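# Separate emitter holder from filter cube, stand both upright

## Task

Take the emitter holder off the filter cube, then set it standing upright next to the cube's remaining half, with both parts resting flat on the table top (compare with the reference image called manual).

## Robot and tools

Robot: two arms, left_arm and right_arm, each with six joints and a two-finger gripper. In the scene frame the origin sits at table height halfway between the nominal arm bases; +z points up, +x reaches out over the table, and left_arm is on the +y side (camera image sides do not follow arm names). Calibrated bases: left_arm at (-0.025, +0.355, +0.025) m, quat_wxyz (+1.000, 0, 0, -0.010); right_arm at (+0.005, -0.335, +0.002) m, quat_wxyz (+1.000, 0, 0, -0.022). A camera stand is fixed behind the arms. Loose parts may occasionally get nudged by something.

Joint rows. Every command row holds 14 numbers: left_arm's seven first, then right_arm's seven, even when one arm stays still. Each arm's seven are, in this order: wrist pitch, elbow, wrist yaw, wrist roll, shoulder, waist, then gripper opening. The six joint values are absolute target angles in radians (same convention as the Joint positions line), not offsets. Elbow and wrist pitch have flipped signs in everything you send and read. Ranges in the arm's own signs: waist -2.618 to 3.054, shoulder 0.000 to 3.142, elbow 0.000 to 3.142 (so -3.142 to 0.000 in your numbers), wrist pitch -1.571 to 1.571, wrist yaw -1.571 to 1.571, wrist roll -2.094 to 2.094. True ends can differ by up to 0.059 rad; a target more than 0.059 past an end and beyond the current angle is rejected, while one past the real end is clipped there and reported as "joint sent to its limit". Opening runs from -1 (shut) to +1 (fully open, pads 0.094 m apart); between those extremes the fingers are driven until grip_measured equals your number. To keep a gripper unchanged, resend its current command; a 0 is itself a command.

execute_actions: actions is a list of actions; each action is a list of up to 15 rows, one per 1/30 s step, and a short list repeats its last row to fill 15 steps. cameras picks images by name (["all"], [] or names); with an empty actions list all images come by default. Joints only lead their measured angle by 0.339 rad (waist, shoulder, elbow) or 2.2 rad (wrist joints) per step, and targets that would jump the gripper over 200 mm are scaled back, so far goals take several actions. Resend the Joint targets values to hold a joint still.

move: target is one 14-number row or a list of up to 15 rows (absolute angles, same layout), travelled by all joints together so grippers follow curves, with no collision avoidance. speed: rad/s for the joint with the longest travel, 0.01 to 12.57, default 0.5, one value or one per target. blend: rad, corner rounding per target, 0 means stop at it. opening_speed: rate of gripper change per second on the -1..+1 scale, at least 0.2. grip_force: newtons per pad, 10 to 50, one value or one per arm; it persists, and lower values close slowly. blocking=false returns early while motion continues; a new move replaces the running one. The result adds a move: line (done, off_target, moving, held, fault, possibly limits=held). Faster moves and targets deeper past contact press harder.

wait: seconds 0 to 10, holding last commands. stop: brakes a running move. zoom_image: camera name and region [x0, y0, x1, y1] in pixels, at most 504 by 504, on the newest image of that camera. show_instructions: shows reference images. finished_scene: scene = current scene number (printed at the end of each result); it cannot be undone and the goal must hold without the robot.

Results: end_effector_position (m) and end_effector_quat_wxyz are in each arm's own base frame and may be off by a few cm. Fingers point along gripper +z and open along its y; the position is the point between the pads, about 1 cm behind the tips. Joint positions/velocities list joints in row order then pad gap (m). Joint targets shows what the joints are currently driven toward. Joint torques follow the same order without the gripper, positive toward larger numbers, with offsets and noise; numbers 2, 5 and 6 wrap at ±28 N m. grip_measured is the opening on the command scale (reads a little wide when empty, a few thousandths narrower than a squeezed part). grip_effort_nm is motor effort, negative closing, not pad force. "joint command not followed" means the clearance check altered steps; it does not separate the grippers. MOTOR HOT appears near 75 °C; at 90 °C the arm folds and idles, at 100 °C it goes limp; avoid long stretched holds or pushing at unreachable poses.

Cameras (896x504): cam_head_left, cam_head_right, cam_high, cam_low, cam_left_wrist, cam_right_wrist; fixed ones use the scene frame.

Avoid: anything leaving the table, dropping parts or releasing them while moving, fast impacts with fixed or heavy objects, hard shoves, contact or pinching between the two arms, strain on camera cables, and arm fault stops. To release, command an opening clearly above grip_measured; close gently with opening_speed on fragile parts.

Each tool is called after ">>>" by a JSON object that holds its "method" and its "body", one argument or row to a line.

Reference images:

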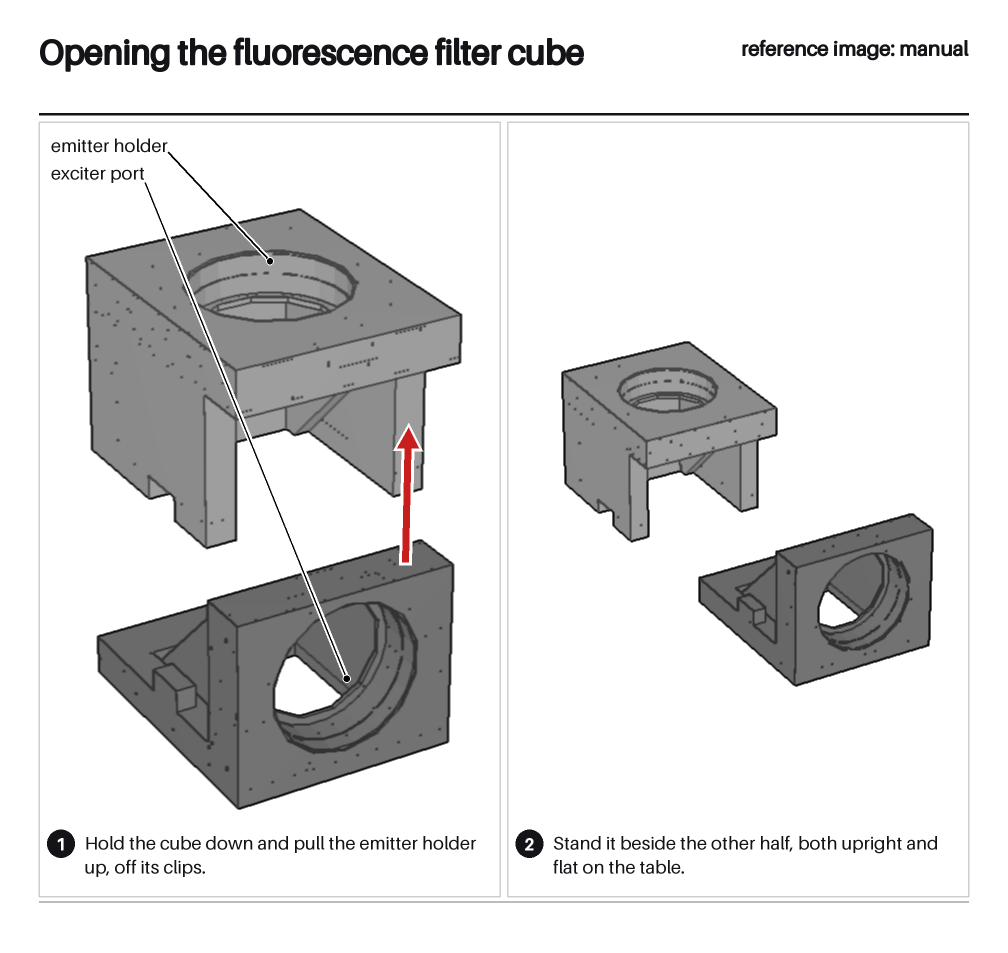

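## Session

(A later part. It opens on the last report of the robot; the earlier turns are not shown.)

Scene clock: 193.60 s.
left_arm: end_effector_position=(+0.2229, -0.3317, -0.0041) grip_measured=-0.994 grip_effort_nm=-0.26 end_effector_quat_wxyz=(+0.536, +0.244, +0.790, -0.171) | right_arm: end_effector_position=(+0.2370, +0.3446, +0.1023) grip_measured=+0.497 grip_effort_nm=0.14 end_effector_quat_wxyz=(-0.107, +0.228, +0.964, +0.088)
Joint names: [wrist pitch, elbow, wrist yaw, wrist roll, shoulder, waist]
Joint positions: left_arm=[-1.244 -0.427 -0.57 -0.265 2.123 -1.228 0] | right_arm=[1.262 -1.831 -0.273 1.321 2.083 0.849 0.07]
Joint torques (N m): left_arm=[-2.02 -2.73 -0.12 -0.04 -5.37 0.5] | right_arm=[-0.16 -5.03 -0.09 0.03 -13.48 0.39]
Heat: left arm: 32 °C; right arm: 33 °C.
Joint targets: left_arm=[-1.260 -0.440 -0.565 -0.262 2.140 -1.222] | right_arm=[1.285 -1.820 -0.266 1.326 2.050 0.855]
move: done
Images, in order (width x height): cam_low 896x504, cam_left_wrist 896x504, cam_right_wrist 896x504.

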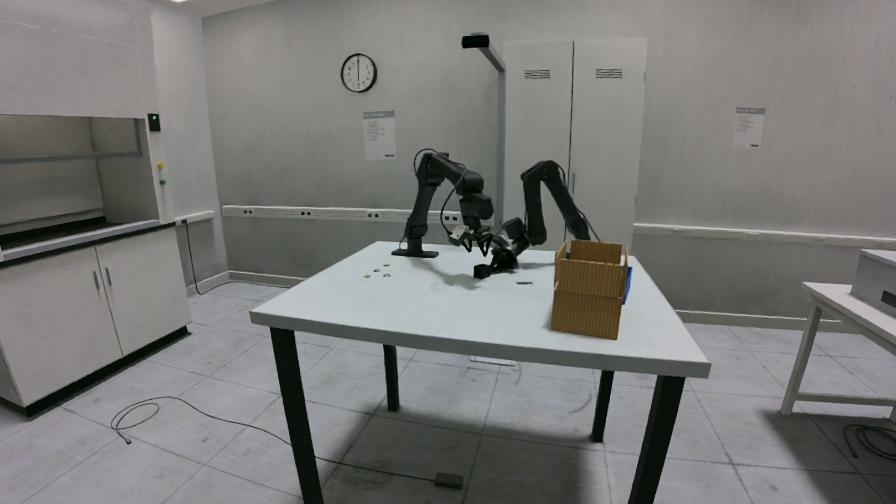

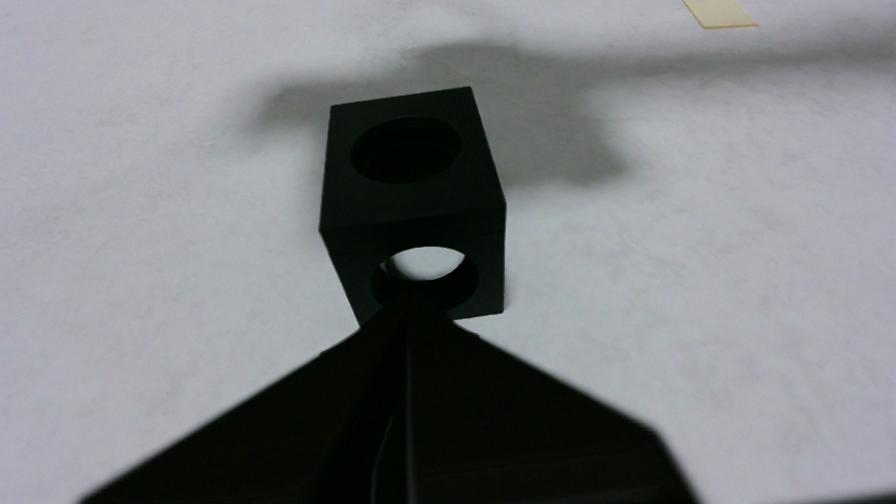

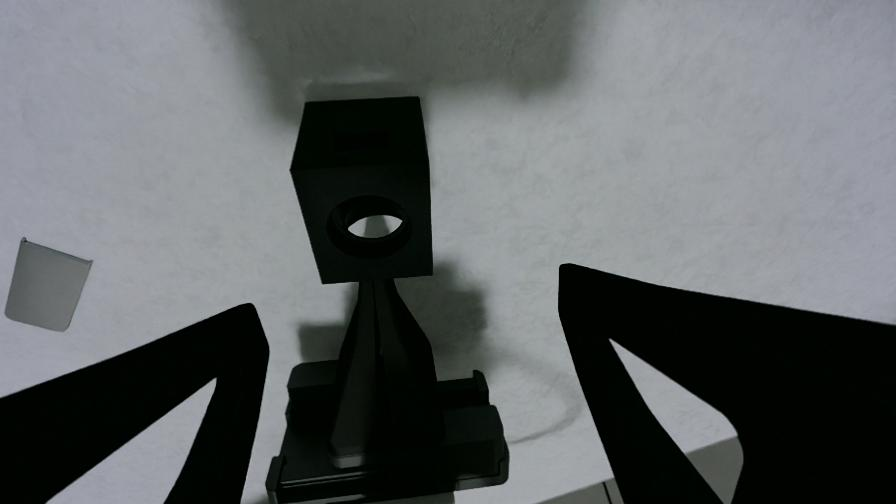

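>>> {"method": "move", "body": {
  "target": [-1.225,-0.515,-0.535,-0.245,2.171,-1.189,-1,1.285,-1.82,-0.2656,1.326,2.05,0.855,0.5],
  "speed": 0.15,
  "cameras": ["cam_left_wrist","cam_right_wrist"]
}}

>>> {"method": "zoom_image", "body": {
  "camera": "cam_left_wrist",
  "region": [280, 120, 580, 350]
}}

>>> {"method": "zoom_image", "body": {
  "camera": "cam_right_wrist",
  "region": [270, 80, 510, 350]
}}

Scene clock: 196.10 s.
left_arm: end_effector_position=(+0.2377, -0.3484, -0.0002) grip_measured=-0.994 grip_effort_nm=-0.25 end_effector_quat_wxyz=(+0.543, +0.238, +0.785, -0.180) | right_arm: end_effector_position=(+0.2370, +0.3446, +0.1023) grip_measured=+0.497 grip_effort_nm=0.15 end_effector_quat_wxyz=(-0.107, +0.228, +0.964, +0.088)
Joint names: [wrist pitch, elbow, wrist yaw, wrist roll, shoulder, waist]
Joint positions: left_arm=[-1.234 -0.502 -0.541 -0.248 2.151 -1.197 0] | right_arm=[1.262 -1.831 -0.273 1.321 2.083 0.849 0.07]
Joint torques (N m): left_arm=[-1.79 -3 -0.11 0.01 -5.65 0.62] | right_arm=[-0.17 -5.04 -0.09 0.04 -13.53 0.47]
Heat: left arm: 32 °C; right arm: 33 °C.
Joint targets: left_arm=[-1.225 -0.515 -0.535 -0.245 2.171 -1.189] | right_arm=[1.285 -1.820 -0.266 1.326 2.050 0.855]
move: done
Images, in order (width x height): cam_left_wrist 896x504, cam_right_wrist 896x504.

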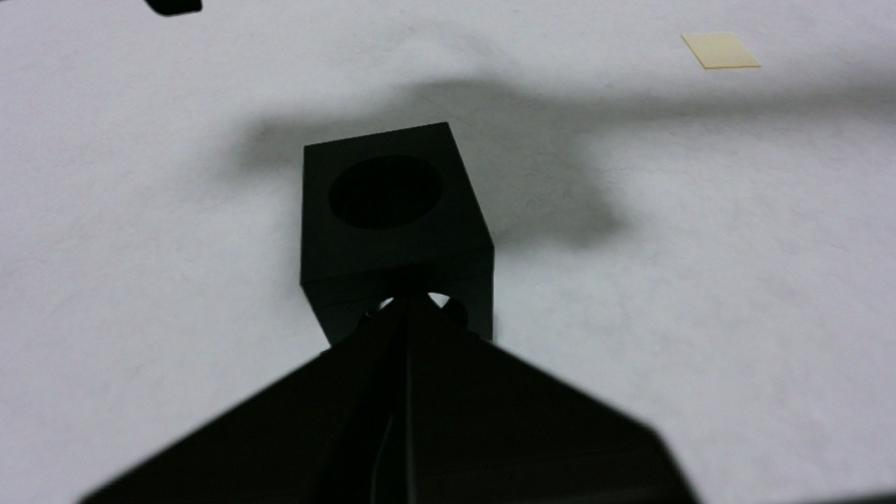

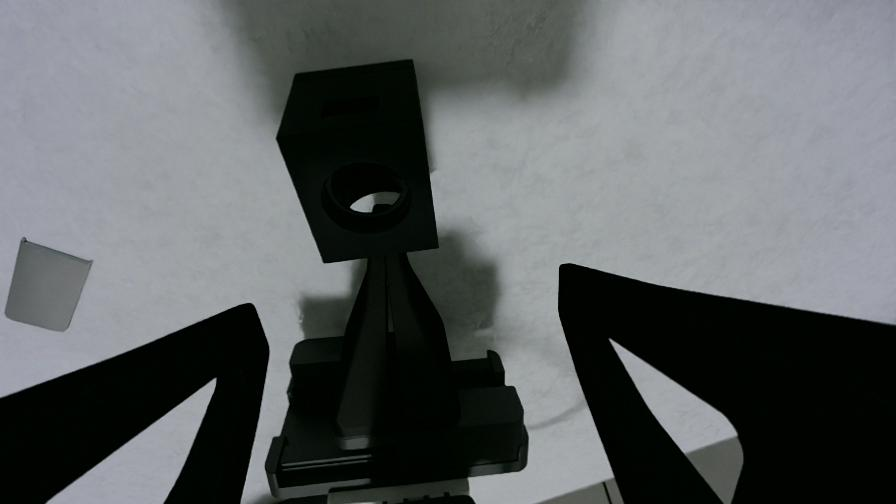

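Scaled by 1.680 from the camera's 896x504 image, which has a finer 1280x720 frame.

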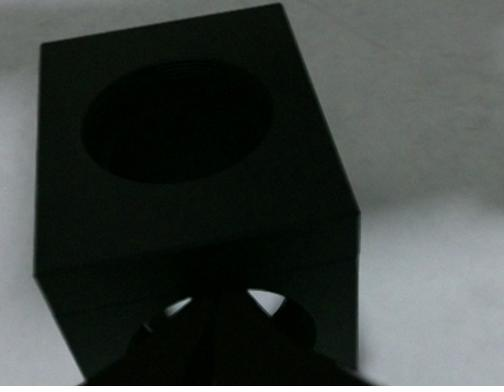

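Scaled by 1.867 from the camera's 896x504 image, which has a finer 1280x720 frame.

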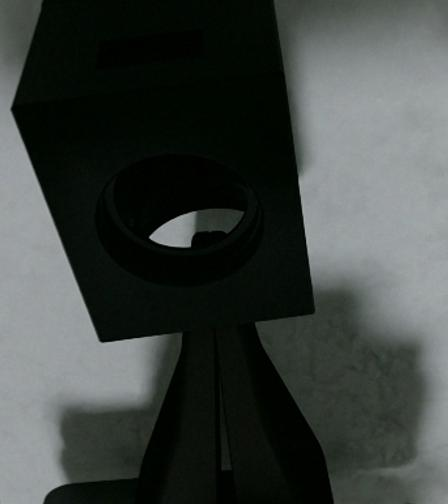

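>>> {"method": "move", "body": {
  "target": [-1.265,-0.51,-0.54,-0.245,2.211,-1.195,-1,1.285,-1.82,-0.2656,1.326,2.05,0.855,0.5],
  "speed": 0.15,
  "cameras": ["cam_left_wrist"]
}}

>>> {"method": "zoom_image", "body": {
  "camera": "cam_left_wrist",
  "region": [280, 120, 580, 350]
}}

Scene clock: 198.47 s.
left_arm: end_effector_position=(+0.2364, -0.3452, -0.0122) grip_measured=-0.994 grip_effort_nm=-0.25 end_effector_quat_wxyz=(+0.537, +0.244, +0.789, -0.172) | right_arm: end_effector_position=(+0.2370, +0.3446, +0.1023) grip_measured=+0.497 grip_effort_nm=0.14 end_effector_quat_wxyz=(-0.107, +0.228, +0.964, +0.088)
Joint names: [wrist pitch, elbow, wrist yaw, wrist roll, shoulder, waist]
Joint positions: left_arm=[-1.249 -0.502 -0.541 -0.248 2.189 -1.197 0] | right_arm=[1.262 -1.831 -0.273 1.321 2.083 0.849 0.07]
Joint torques (N m): left_arm=[-2.03 -2.4 -0.14 0 -5.57 0.21] | right_arm=[-0.15 -5.01 -0.1 0.02 -13.5 0.44]
Heat: left arm: 32 °C; right arm: 32 °C.
Joint targets: left_arm=[-1.265 -0.510 -0.540 -0.245 2.211 -1.195] | right_arm=[1.285 -1.820 -0.266 1.326 2.050 0.855]
move: done
Images, in order (width x height): cam_left_wrist 896x504.

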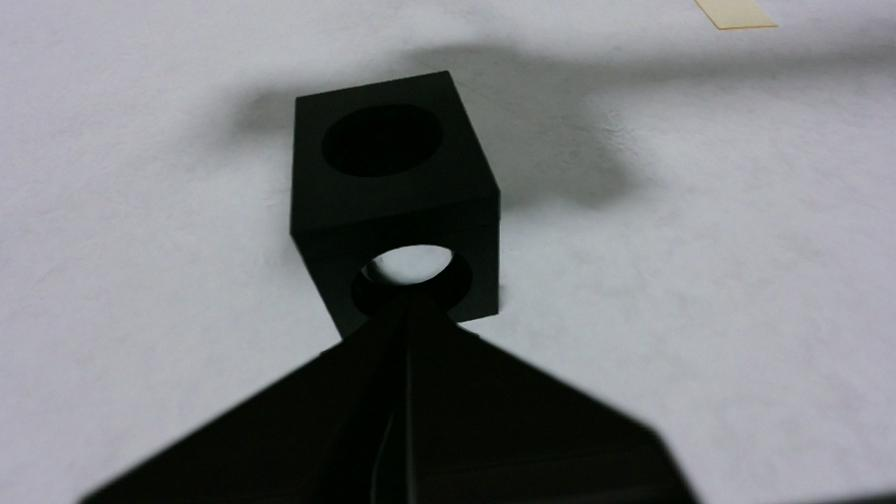

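Scaled by 1.680 from the camera's 896x504 image, which has a finer 1280x720 frame.

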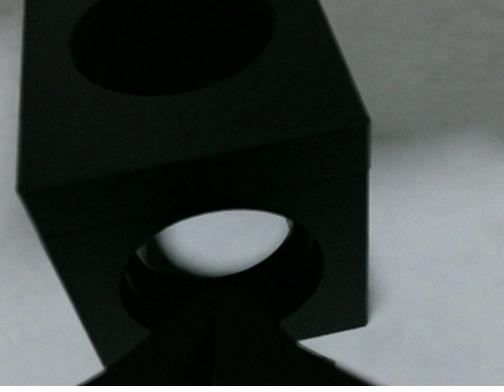

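>>> {"method": "move", "body": {
  "target": [-1.234,-0.558,-0.516,-0.24,2.221,-1.168,-1,1.285,-1.82,-0.2656,1.326,2.05,0.855,0.5],
  "speed": 0.12,
  "cameras": ["cam_left_wrist","cam_right_wrist"]
}}

>>> {"method": "zoom_image", "body": {
  "camera": "cam_right_wrist",
  "region": [270, 40, 510, 310]
}}

>>> {"method": "zoom_image", "body": {
  "camera": "cam_left_wrist",
  "region": [280, 120, 580, 350]
}}

Scene clock: 200.03 s.
left_arm: end_effector_position=(+0.2473, -0.3557, -0.0057) grip_measured=-0.994 grip_effort_nm=-0.26 end_effector_quat_wxyz=(+0.544, +0.235, +0.784, -0.183) | right_arm: end_effector_position=(+0.2370, +0.3446, +0.1023) grip_measured=+0.497 grip_effort_nm=0.14 end_effector_quat_wxyz=(-0.107, +0.228, +0.964, +0.088)
Joint names: [wrist pitch, elbow, wrist yaw, wrist roll, shoulder, waist]
Joint positions: left_arm=[-1.247 -0.547 -0.522 -0.243 2.198 -1.175 0] | right_arm=[1.262 -1.831 -0.273 1.321 2.083 0.849 0.07]
Joint torques (N m): left_arm=[-1.77 -2.85 -0.11 0.02 -5.79 0.57] | right_arm=[-0.15 -5.01 -0.1 0.01 -13.46 0.43]
Heat: left arm: 32 °C; right arm: 32 °C.
Joint targets: left_arm=[-1.234 -0.558 -0.516 -0.240 2.221 -1.168] | right_arm=[1.285 -1.820 -0.266 1.326 2.050 0.855]
move: done
Images, in order (width x height): cam_left_wrist 896x504, cam_right_wrist 896x504.

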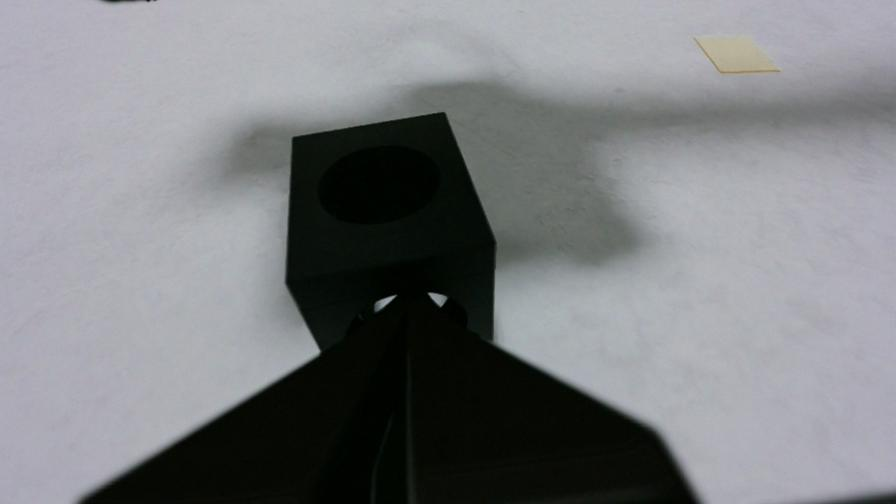

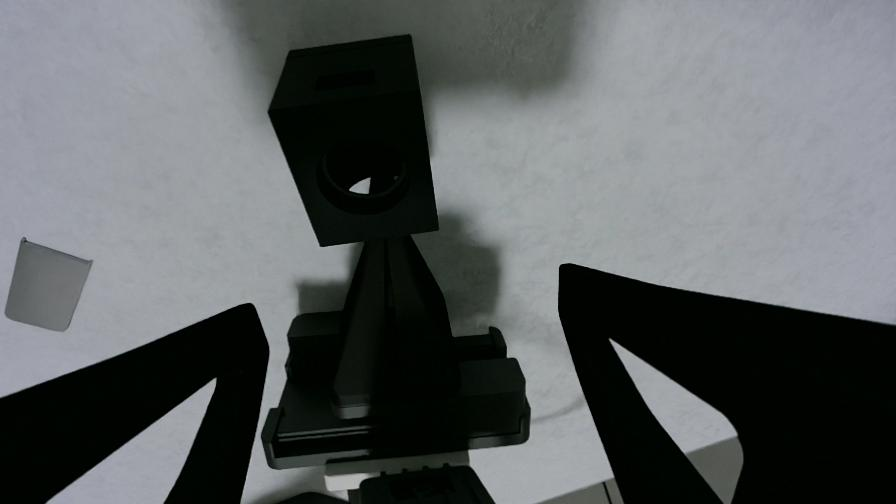

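Scaled by 1.867 from the camera's 896x504 image, which has a finer 1280x720 frame.

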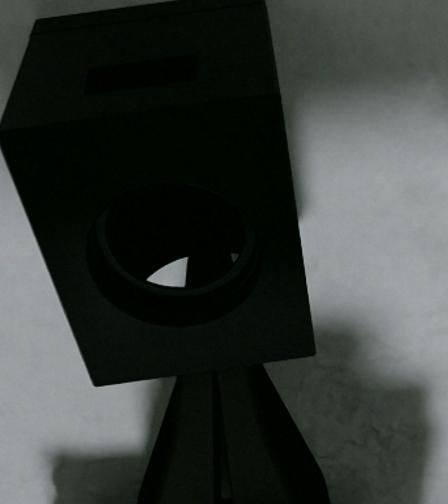

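Scaled by 1.680 from the camera's 896x504 image, which has a finer 1280x720 frame.

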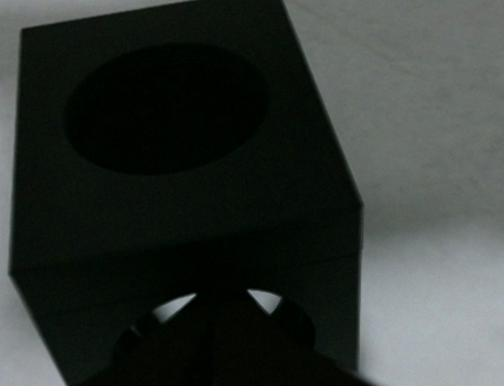

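>>> {"method": "move", "body": {
  "target": [-1.234,-0.558,-0.516,-0.24,2.221,-1.168,-1,1.43,-2.12,-0.246,1.332,2.32,0.86,0.5],
  "speed": 0.3,
  "cameras": ["cam_right_wrist"]
}}

Scene clock: 203.93 s.
left_arm: end_effector_position=(+0.2472, -0.3557, -0.0058) grip_measured=-0.994 grip_effort_nm=-0.25 end_effector_quat_wxyz=(+0.544, +0.235, +0.784, -0.183) | right_arm: end_effector_position=(+0.2563, +0.3618, +0.0798) grip_measured=+0.497 grip_effort_nm=0.14 end_effector_quat_wxyz=(-0.119, +0.234, +0.964, +0.048)
Joint names: [wrist pitch, elbow, wrist yaw, wrist roll, shoulder, waist]
Joint positions: left_arm=[-1.247 -0.547 -0.522 -0.243 2.198 -1.175 0] | right_arm=[1.392 -2.093 -0.255 1.321 2.299 0.849 0.07]
Joint torques (N m): left_arm=[-1.74 -2.84 -0.08 0.02 -5.76 0.61] | right_arm=[0.12 -8.59 -0.06 0.1 -10.58 0.91]
Heat: left arm: 31 °C; right arm: 32 °C.
Joint targets: left_arm=[-1.234 -0.558 -0.516 -0.240 2.221 -1.168] | right_arm=[1.430 -2.120 -0.246 1.332 2.320 0.860]
move: off_target (right_arm); right_arm: the wrist pitch is farthest, 0.038 rad from its target
Images, in order (width x height): cam_right_wrist 896x504.

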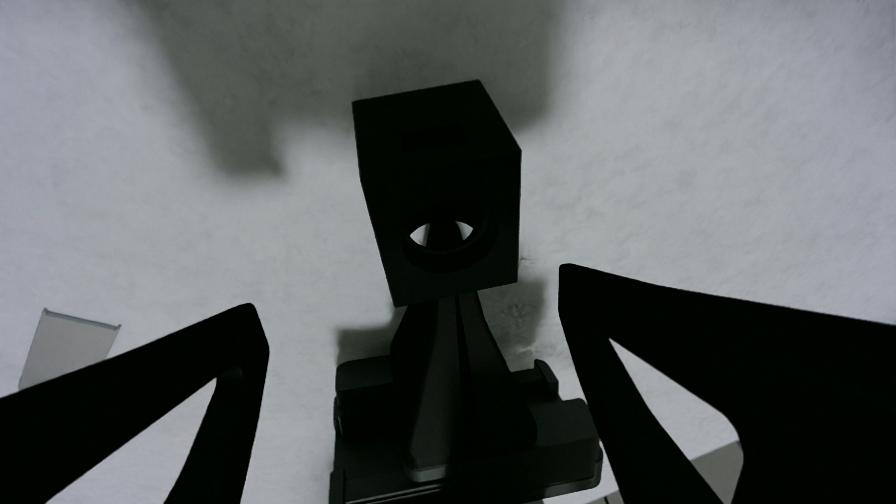

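>>> {"method": "move", "body": {
  "target": [-1.234,-0.558,-0.516,-0.24,2.221,-1.168,-1,1.49,-2.145,-0.241,1.256,2.325,0.858,0.5],
  "speed": 0.3,
  "cameras": ["cam_right_wrist"]
}}

Scene clock: 206.07 s.
left_arm: end_effector_position=(+0.2472, -0.3557, -0.0058) grip_measured=-0.994 grip_effort_nm=-0.26 end_effector_quat_wxyz=(+0.544, +0.235, +0.784, -0.183) | right_arm: end_effector_position=(+0.2515, +0.3550, +0.0869) grip_measured=+0.497 grip_effort_nm=0.14 end_effector_quat_wxyz=(-0.123, +0.205, +0.970, +0.036)
Joint names: [wrist pitch, elbow, wrist yaw, wrist roll, shoulder, waist]
Joint positions: left_arm=[-1.247 -0.547 -0.522 -0.243 2.198 -1.175 0] | right_arm=[1.452 -2.121 -0.25 1.258 2.299 0.849 0.07]
Joint torques (N m): left_arm=[-1.76 -2.82 -0.09 0.01 -5.83 0.59] | right_arm=[0.18 -8.17 -0.06 -0.04 -10.04 0.69]
Heat: left arm: 31 °C; right arm: 32 °C.
Joint targets: left_arm=[-1.234 -0.558 -0.516 -0.240 2.221 -1.168] | right_arm=[1.490 -2.145 -0.241 1.256 2.325 0.858]
move: off_target (right_arm); right_arm: the wrist pitch is farthest, 0.038 rad from its target
Images, in order (width x height): cam_right_wrist 896x504.

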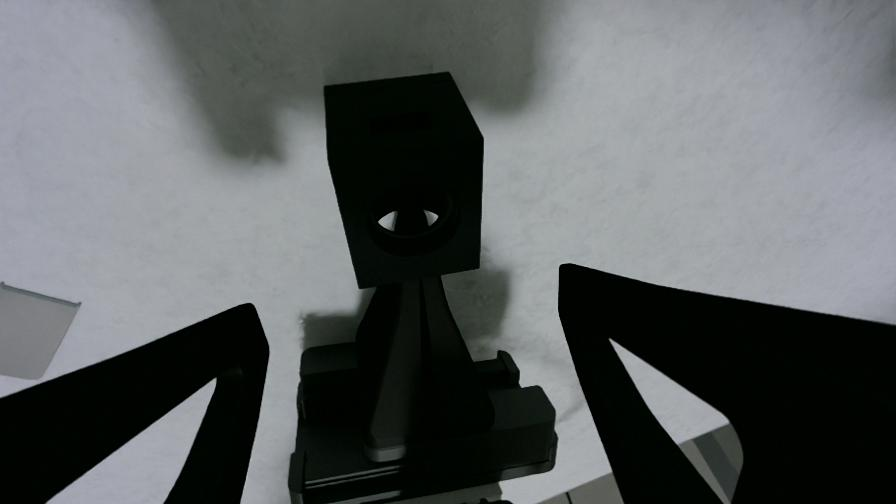

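>>> {"method": "move", "body": {
  "target": [-1.234,-0.558,-0.516,-0.24,2.221,-1.168,-1,1.33,-1.996,-0.241,1.206,2.345,0.858,0.5],
  "speed": 0.15,
  "cameras": ["cam_right_wrist","cam_left_wrist"]
}}

Scene clock: 216.03 s.
left_arm: end_effector_position=(+0.2472, -0.3557, -0.0058) grip_measured=-0.994 grip_effort_nm=-0.25 end_effector_quat_wxyz=(+0.544, +0.235, +0.784, -0.183) | right_arm: end_effector_position=(+0.2538, +0.3576, +0.0476) grip_measured=+0.497 grip_effort_nm=0.14 end_effector_quat_wxyz=(-0.123, +0.181, +0.975, +0.037)
Joint names: [wrist pitch, elbow, wrist yaw, wrist roll, shoulder, waist]
Joint positions: left_arm=[-1.247 -0.547 -0.522 -0.243 2.198 -1.175 0] | right_arm=[1.317 -2.006 -0.25 1.208 2.323 0.849 0.07]
Joint torques (N m): left_arm=[-1.76 -2.81 -0.07 0 -5.78 0.62] | right_arm=[-0.02 -4.86 -0.06 -0.05 -10.45 0.66]
Heat: left arm: 31 °C; right arm: 32 °C.
Joint targets: left_arm=[-1.234 -0.558 -0.516 -0.240 2.221 -1.168] | right_arm=[1.330 -1.996 -0.241 1.206 2.345 0.858]
move: done
Images, in order (width x height): cam_left_wrist 896x504, cam_right_wrist 896x504.

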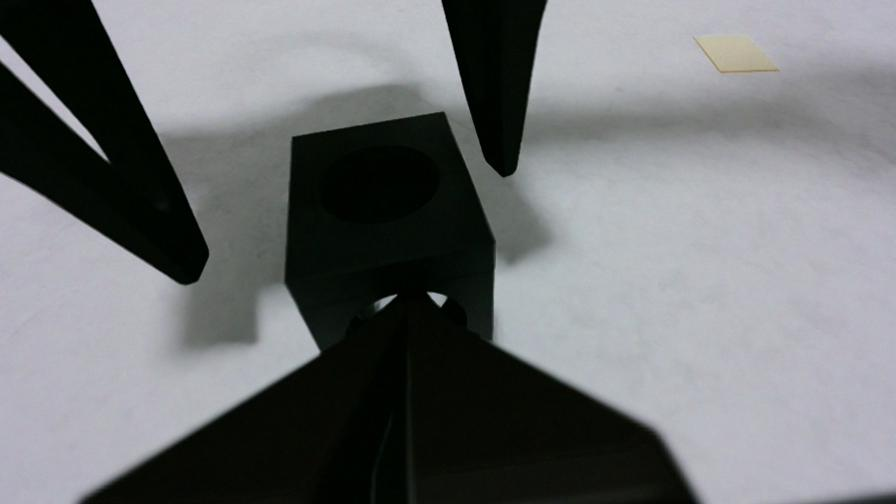

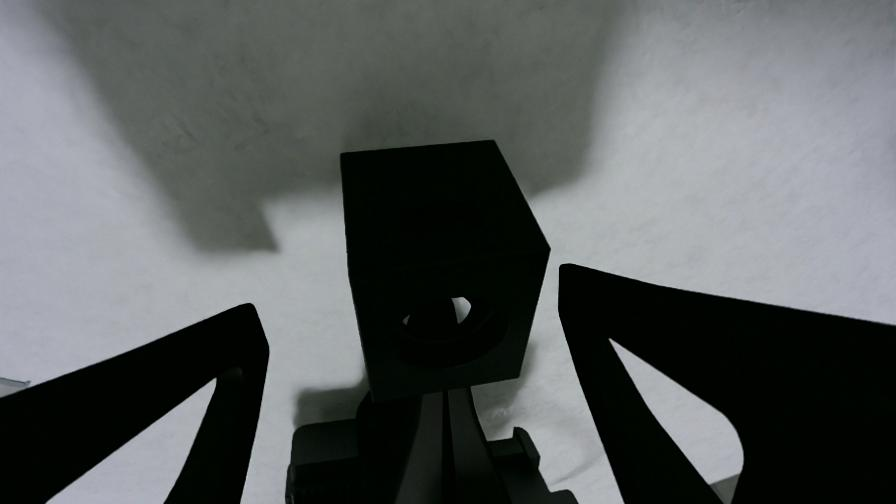

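>>> {"method": "move", "body": {
  "target": [-1.234,-0.558,-0.516,-0.24,2.221,-1.168,-1,1.24,-1.889,-0.241,1.206,2.295,0.850,0.5],
  "speed": 0.1,
  "cameras": ["cam_right_wrist","cam_left_wrist"]
}}

Scene clock: 218.63 s.
left_arm: end_effector_position=(+0.2472, -0.3557, -0.0058) grip_measured=-0.994 grip_effort_nm=-0.25 end_effector_quat_wxyz=(+0.544, +0.235, +0.784, -0.183) | right_arm: end_effector_position=(+0.2484, +0.3514, +0.0213) grip_measured=+0.497 grip_effort_nm=0.14 end_effector_quat_wxyz=(-0.128, +0.182, +0.975, +0.029)
Joint names: [wrist pitch, elbow, wrist yaw, wrist roll, shoulder, waist]
Joint positions: left_arm=[-1.247 -0.547 -0.522 -0.243 2.198 -1.175 0] | right_arm=[1.23 -1.899 -0.25 1.208 2.323 0.849 0.07]
Joint torques (N m): left_arm=[-1.76 -2.84 -0.08 0 -5.81 0.54] | right_arm=[-0.02 -4.72 -0.06 -0.04 -14.48 -0.01]
Heat: left arm: 31 °C; right arm: 31 °C.
Joint targets: left_arm=[-1.234 -0.558 -0.516 -0.240 2.221 -1.168] | right_arm=[1.240 -1.889 -0.241 1.206 2.295 0.850]
move: done
Images, in order (width x height): cam_left_wrist 896x504, cam_right_wrist 896x504.

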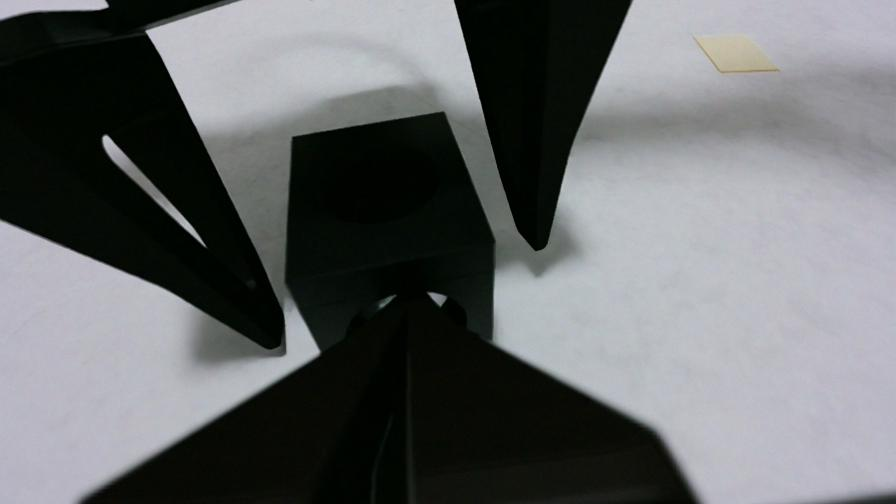

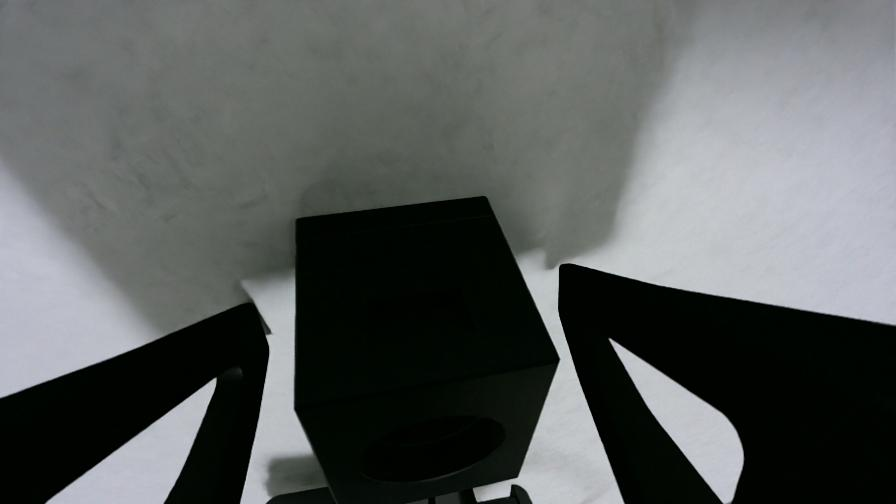

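>>> {"method": "move", "body": {
  "target": [-1.234,-0.558,-0.516,-0.24,2.221,-1.168,-1,1.265,-1.885,-0.241,1.146,2.255,0.864,0.5],
  "speed": 0.1,
  "cameras": ["cam_right_wrist"]
}}

Scene clock: 220.50 s.
left_arm: end_effector_position=(+0.2472, -0.3557, -0.0058) grip_measured=-0.994 grip_effort_nm=-0.25 end_effector_quat_wxyz=(+0.544, +0.235, +0.784, -0.183) | right_arm: end_effector_position=(+0.2474, +0.3545, +0.0302) grip_measured=+0.497 grip_effort_nm=0.14 end_effector_quat_wxyz=(-0.121, +0.148, +0.981, +0.042)
Joint names: [wrist pitch, elbow, wrist yaw, wrist roll, shoulder, waist]
Joint positions: left_arm=[-1.247 -0.547 -0.522 -0.243 2.198 -1.175 0] | right_arm=[1.23 -1.899 -0.25 1.149 2.301 0.856 0.07]
Joint torques (N m): left_arm=[-1.77 -2.82 -0.08 0 -5.82 0.61] | right_arm=[0.18 -4.41 -0.07 -0.02 -16.03 0.61]
Heat: left arm: 31 °C; right arm: 31 °C.
Joint targets: left_arm=[-1.234 -0.558 -0.516 -0.240 2.221 -1.168] | right_arm=[1.265 -1.885 -0.241 1.146 2.255 0.864]
move: off_target (right_arm); right_arm: the shoulder is farthest, 0.046 rad from its target
Images, in order (width x height): cam_right_wrist 896x504.

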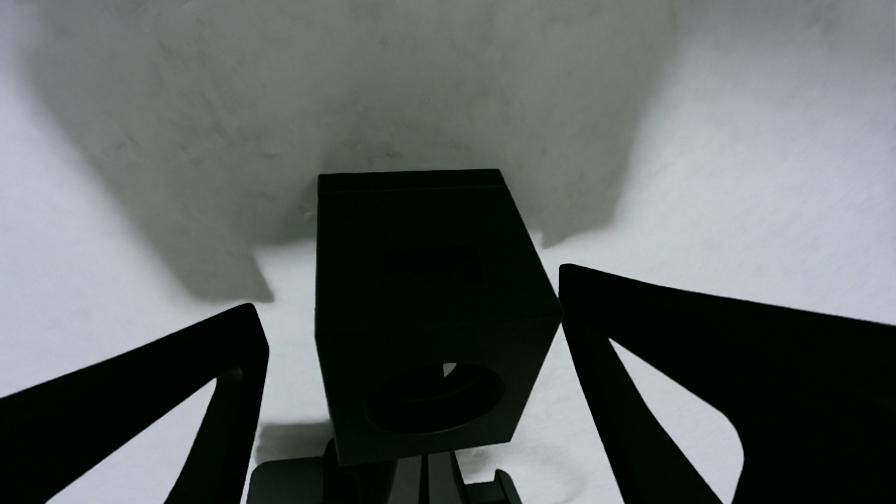

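>>> {"method": "move", "body": {
  "target": [-1.234,-0.558,-0.516,-0.24,2.221,-1.168,-1,1.24,-1.845,-0.241,1.166,2.222,0.862,0.5],
  "speed": 0.1,
  "cameras": ["cam_right_wrist"]
}}

Scene clock: 221.97 s.
left_arm: end_effector_position=(+0.2472, -0.3557, -0.0058) grip_measured=-0.994 grip_effort_nm=-0.25 end_effector_quat_wxyz=(+0.544, +0.235, +0.784, -0.183) | right_arm: end_effector_position=(+0.2415, +0.3477, +0.0332) grip_measured=+0.497 grip_effort_nm=0.14 end_effector_quat_wxyz=(-0.124, +0.152, +0.980, +0.037)
Joint names: [wrist pitch, elbow, wrist yaw, wrist roll, shoulder, waist]
Joint positions: left_arm=[-1.247 -0.547 -0.522 -0.243 2.198 -1.175 0] | right_arm=[1.228 -1.856 -0.25 1.154 2.269 0.856 0.07]
Joint torques (N m): left_arm=[-1.77 -2.85 -0.08 -0.01 -5.76 0.65] | right_arm=[-0.02 -4.71 -0.05 0.12 -15.82 0.53]
Heat: left arm: 31 °C; right arm: 32 °C.
Joint targets: left_arm=[-1.234 -0.558 -0.516 -0.240 2.221 -1.168] | right_arm=[1.240 -1.845 -0.241 1.166 2.222 0.862]
move: off_target (right_arm); right_arm: the shoulder is farthest, 0.047 rad from its target
Images, in order (width x height): cam_right_wrist 896x504.

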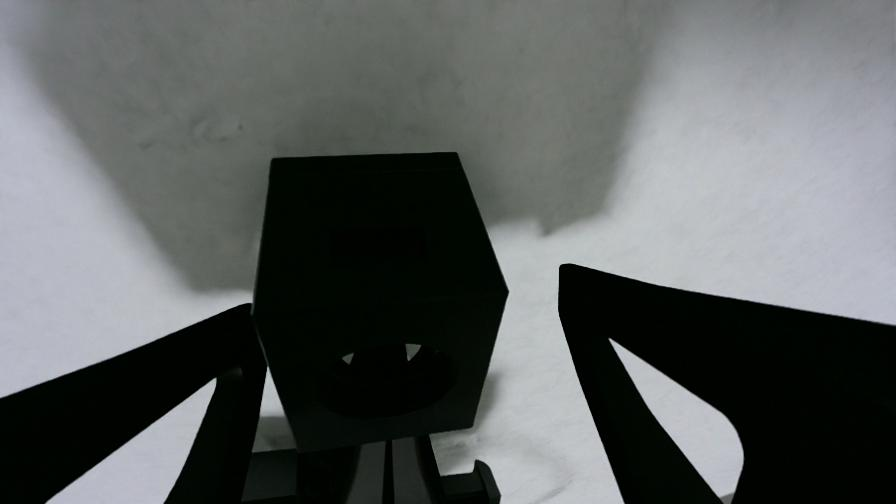

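>>> {"method": "move", "body": {
  "target": [-1.234,-0.558,-0.516,-0.24,2.221,-1.168,-1,1.23,-1.85,-0.241,1.166,2.24,0.858,-0.35],
  "speed": 0.1,
  "opening_speed": 0.6,
  "cameras": ["cam_right_wrist","cam_left_wrist"]
}}

Scene clock: 224.07 s.
left_arm: end_effector_position=(+0.2472, -0.3557, -0.0058) grip_measured=-0.994 grip_effort_nm=-0.25 end_effector_quat_wxyz=(+0.544, +0.235, +0.784, -0.183) | right_arm: end_effector_position=(+0.2443, +0.3509, +0.0328) grip_measured=-0.111 grip_effort_nm=-1.01 end_effector_quat_wxyz=(-0.119, +0.151, +0.980, +0.045)
Joint names: [wrist pitch, elbow, wrist yaw, wrist roll, shoulder, waist]
Joint positions: left_arm=[-1.247 -0.547 -0.522 -0.243 2.198 -1.175 0] | right_arm=[1.21 -1.856 -0.25 1.155 2.269 0.856 0.042]
Joint torques (N m): left_arm=[-1.77 -2.82 -0.07 0.03 -5.78 0.64] | right_arm=[0.01 -5.2 -0.07 0.09 -14.28 0.16]
Heat: left arm: 31 °C; right arm: 32 °C.
Joint targets: left_arm=[-1.234 -0.558 -0.516 -0.240 2.221 -1.168] | right_arm=[1.230 -1.850 -0.241 1.166 2.240 0.858]
move: done
Images, in order (width x height): cam_left_wrist 896x504, cam_right_wrist 896x504.

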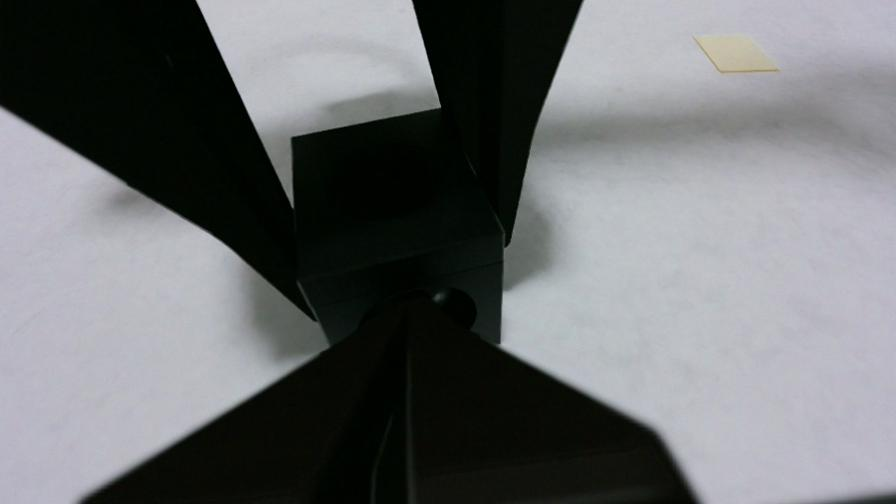

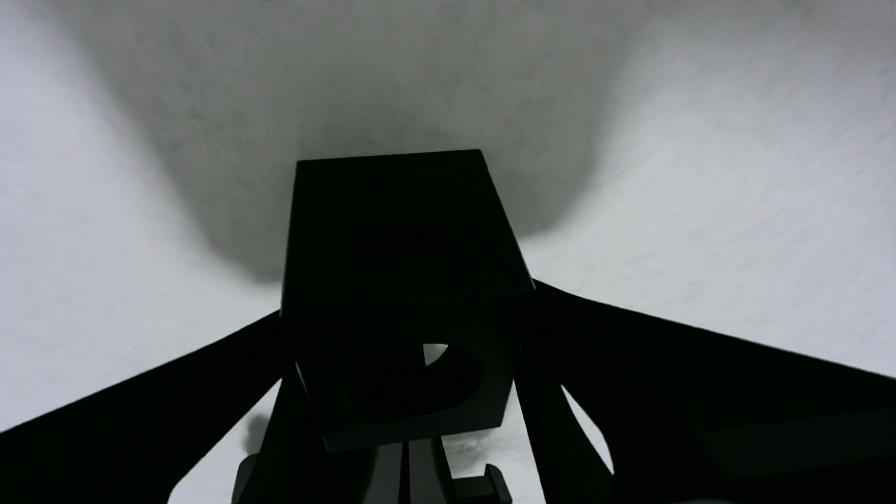

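>>> {"method": "move", "body": {
  "target": [-1.21,-0.605,-0.516,-0.24,2.36,-1.168,-1,1.23,-1.85,-0.241,1.166,2.24,0.858,-0.5],
  "speed": 0.15,
  "cameras": ["cam_right_wrist","cam_left_wrist"]
}}

Scene clock: 226.13 s.
left_arm: end_effector_position=(+0.2555, -0.3633, -0.0096) grip_measured=-0.994 grip_effort_nm=-0.25 end_effector_quat_wxyz=(+0.566, +0.220, +0.772, -0.186) | right_arm: end_effector_position=(+0.2484, +0.3477, +0.0328) grip_measured=-0.112 grip_effort_nm=-1.02 end_effector_quat_wxyz=(-0.109, +0.152, +0.981, +0.040)
Joint names: [wrist pitch, elbow, wrist yaw, wrist roll, shoulder, waist]
Joint positions: left_arm=[-1.347 -0.596 -0.552 -0.227 2.29 -1.175 0] | right_arm=[1.21 -1.856 -0.228 1.155 2.267 0.853 0.042]
Joint torques (N m): left_arm=[-0.52 -2.54 0.24 -0.15 -2.93 0.57] | right_arm=[0.02 -5.23 -0.31 0.1 -14.09 0.39]
Heat: left arm: 31 °C; right arm: 32 °C.
Joint targets: left_arm=[-1.210 -0.605 -0.516 -0.240 2.360 -1.168] | right_arm=[1.230 -1.850 -0.241 1.166 2.240 0.858]
move: off_target (left_arm); left_arm: the wrist pitch is farthest, 0.137 rad from its target
Images, in order (width x height): cam_left_wrist 896x504, cam_right_wrist 896x504.

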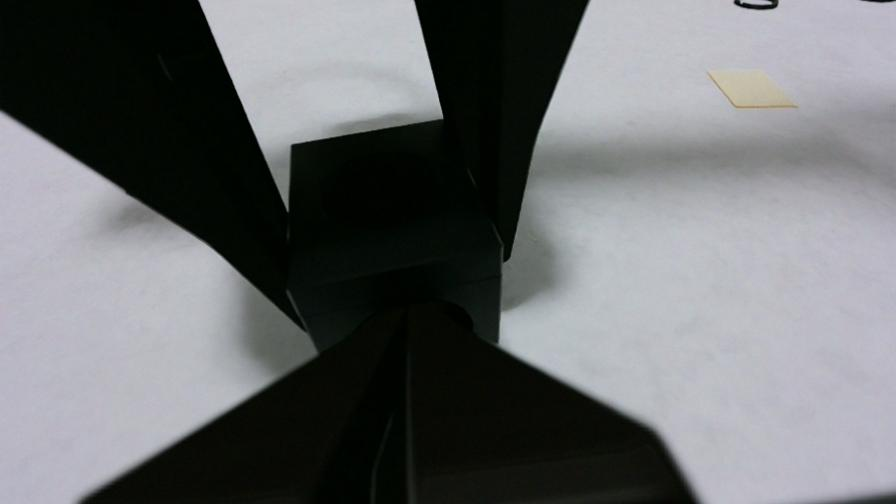

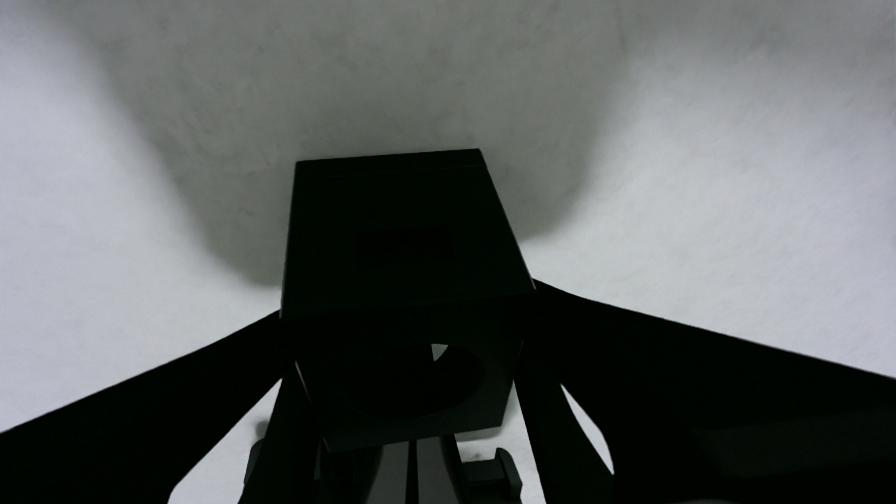

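>>> {"method": "move", "body": {
  "target": [
    [-0.85,-0.605,-0.55,-0.24,2.38,-1.170,-1,1.23,-1.85,-0.241,1.166,2.2,0.858,-0.6],
    [-0.65,-0.605,-0.55,-0.24,2.40,-1.170,-1,1.23,-1.83,-0.241,1.166,2.12,0.858,-0.6]
  ],
  "speed": 0.3,
  "blend": 0.1,
  "cameras": ["cam_right_wrist","cam_left_wrist"]
}}

Scene clock: 229.10 s.
left_arm: end_effector_position=(+0.2627, -0.3608, -0.0212) grip_measured=-0.994 grip_effort_nm=-0.24 end_effector_quat_wxyz=(+0.553, +0.218, +0.793, -0.131) | right_arm: end_effector_position=(+0.2584, +0.3448, +0.0367) grip_measured=-0.112 grip_effort_nm=-1.02 end_effector_quat_wxyz=(-0.077, +0.152, +0.984, +0.048)
Joint names: [wrist pitch, elbow, wrist yaw, wrist roll, shoulder, waist]
Joint positions: left_arm=[-1.159 -0.656 -0.632 -0.246 2.269 -1.185 0] | right_arm=[1.163 -1.821 -0.182 1.155 2.231 0.85 0.042]
Joint torques (N m): left_arm=[3.47 1.68 0.68 0.05 1.16 1.21] | right_arm=[0.38 -6.68 -0.82 0.1 -21.37 0.68]
Heat: left arm: 31 °C; right arm: 33 °C.
Joint targets: left_arm=[-0.650 -0.605 -0.550 -0.240 2.400 -1.170] | right_arm=[1.230 -1.830 -0.241 1.166 2.120 0.858]
move: off_target (left_arm, right_arm); left_arm: the wrist pitch is farthest, 0.509 rad from its target; right_arm: the shoulder is farthest, 0.111 rad from its target
Images, in order (width x height): cam_left_wrist 896x504, cam_right_wrist 896x504.

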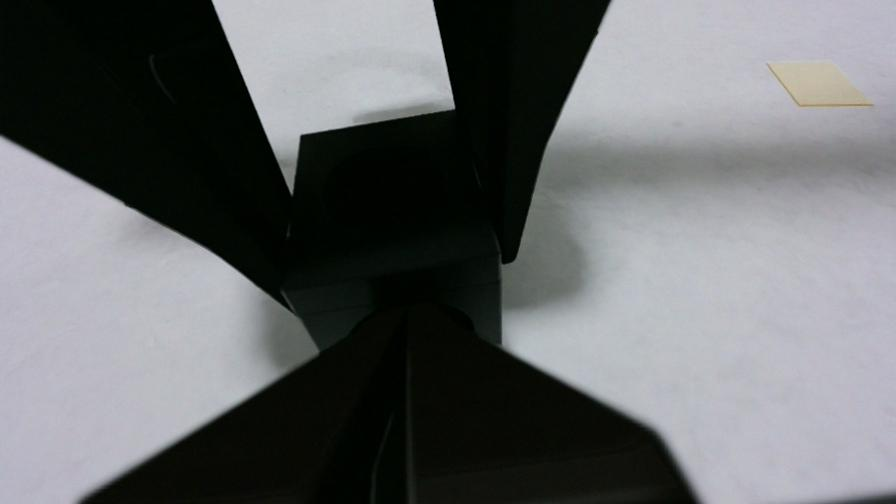

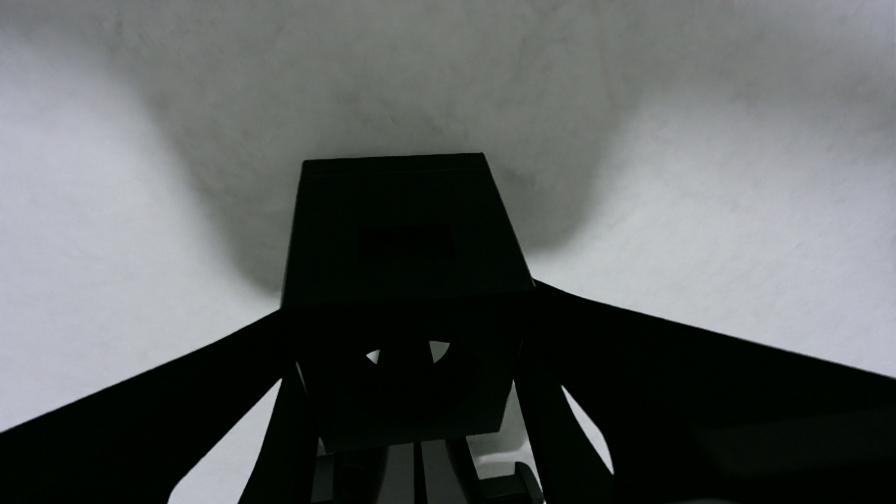

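>>> {"method": "move", "body": {
  "target": [
    [-0.55,-0.605,-0.58,-0.24,2.40,-1.175,-1,1.2,-1.8,-0.22,1.166,2.04,0.856,-0.7],
    [-0.45,-0.605,-0.58,-0.24,2.42,-1.175,-1,1.2,-1.79,-0.22,1.166,1.97,0.856,-0.7]
  ],
  "speed": 0.2,
  "blend": 0.1,
  "cameras": ["cam_right_wrist","cam_left_wrist"]
}}

Scene clock: 230.90 s.
left_arm: end_effector_position=(+0.2669, -0.3600, -0.0214) grip_measured=-0.994 grip_effort_nm=-0.24 end_effector_quat_wxyz=(+0.554, +0.220, +0.797, -0.101) | right_arm: end_effector_position=(+0.2635, +0.3445, +0.0420) grip_measured=-0.115 grip_effort_nm=-1.02 end_effector_quat_wxyz=(-0.051, +0.151, +0.985, +0.068)
Joint names: [wrist pitch, elbow, wrist yaw, wrist roll, shoulder, waist]
Joint positions: left_arm=[-1.079 -0.687 -0.68 -0.234 2.257 -1.191 0] | right_arm=[1.087 -1.752 -0.159 1.158 2.175 0.85 0.042]
Joint torques (N m): left_arm=[3.87 3.1 0.76 -0.08 1.81 1.16] | right_arm=[0.73 -9.69 -0.82 0.06 25.29 0.47]
Heat: left arm: 33 °C; right arm: 34 °C.
Joint targets: left_arm=[-0.535 -0.616 -0.593 -0.239 2.398 -1.177] | right_arm=[1.200 -1.790 -0.220 1.166 1.970 0.856]
move: off_target (left_arm, right_arm); blend cut to 0.05 rad at target 1; left_arm: the wrist pitch is farthest, 0.629 rad from its target; right_arm: the shoulder is farthest, 0.205 rad from its target
Images, in order (width x height): cam_left_wrist 896x504, cam_right_wrist 896x504.

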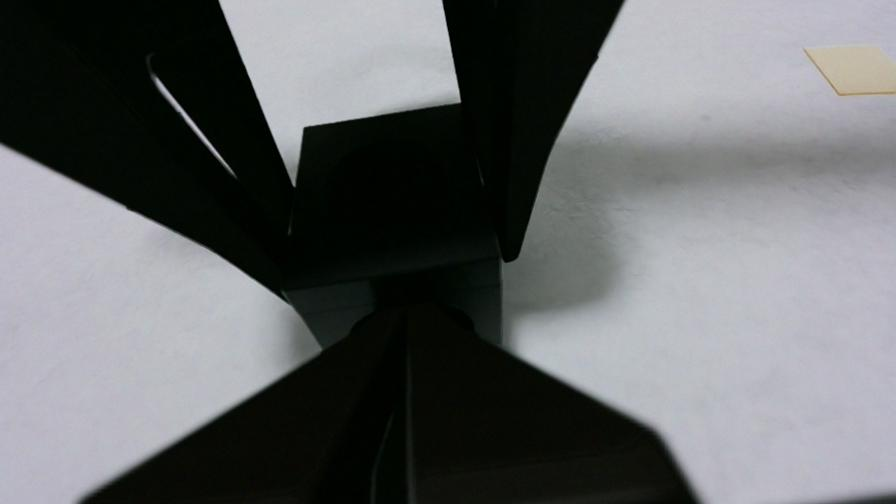

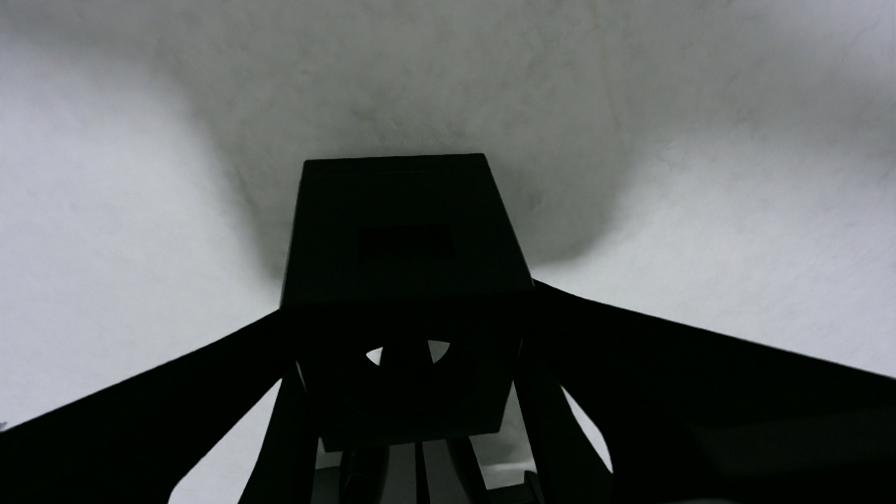

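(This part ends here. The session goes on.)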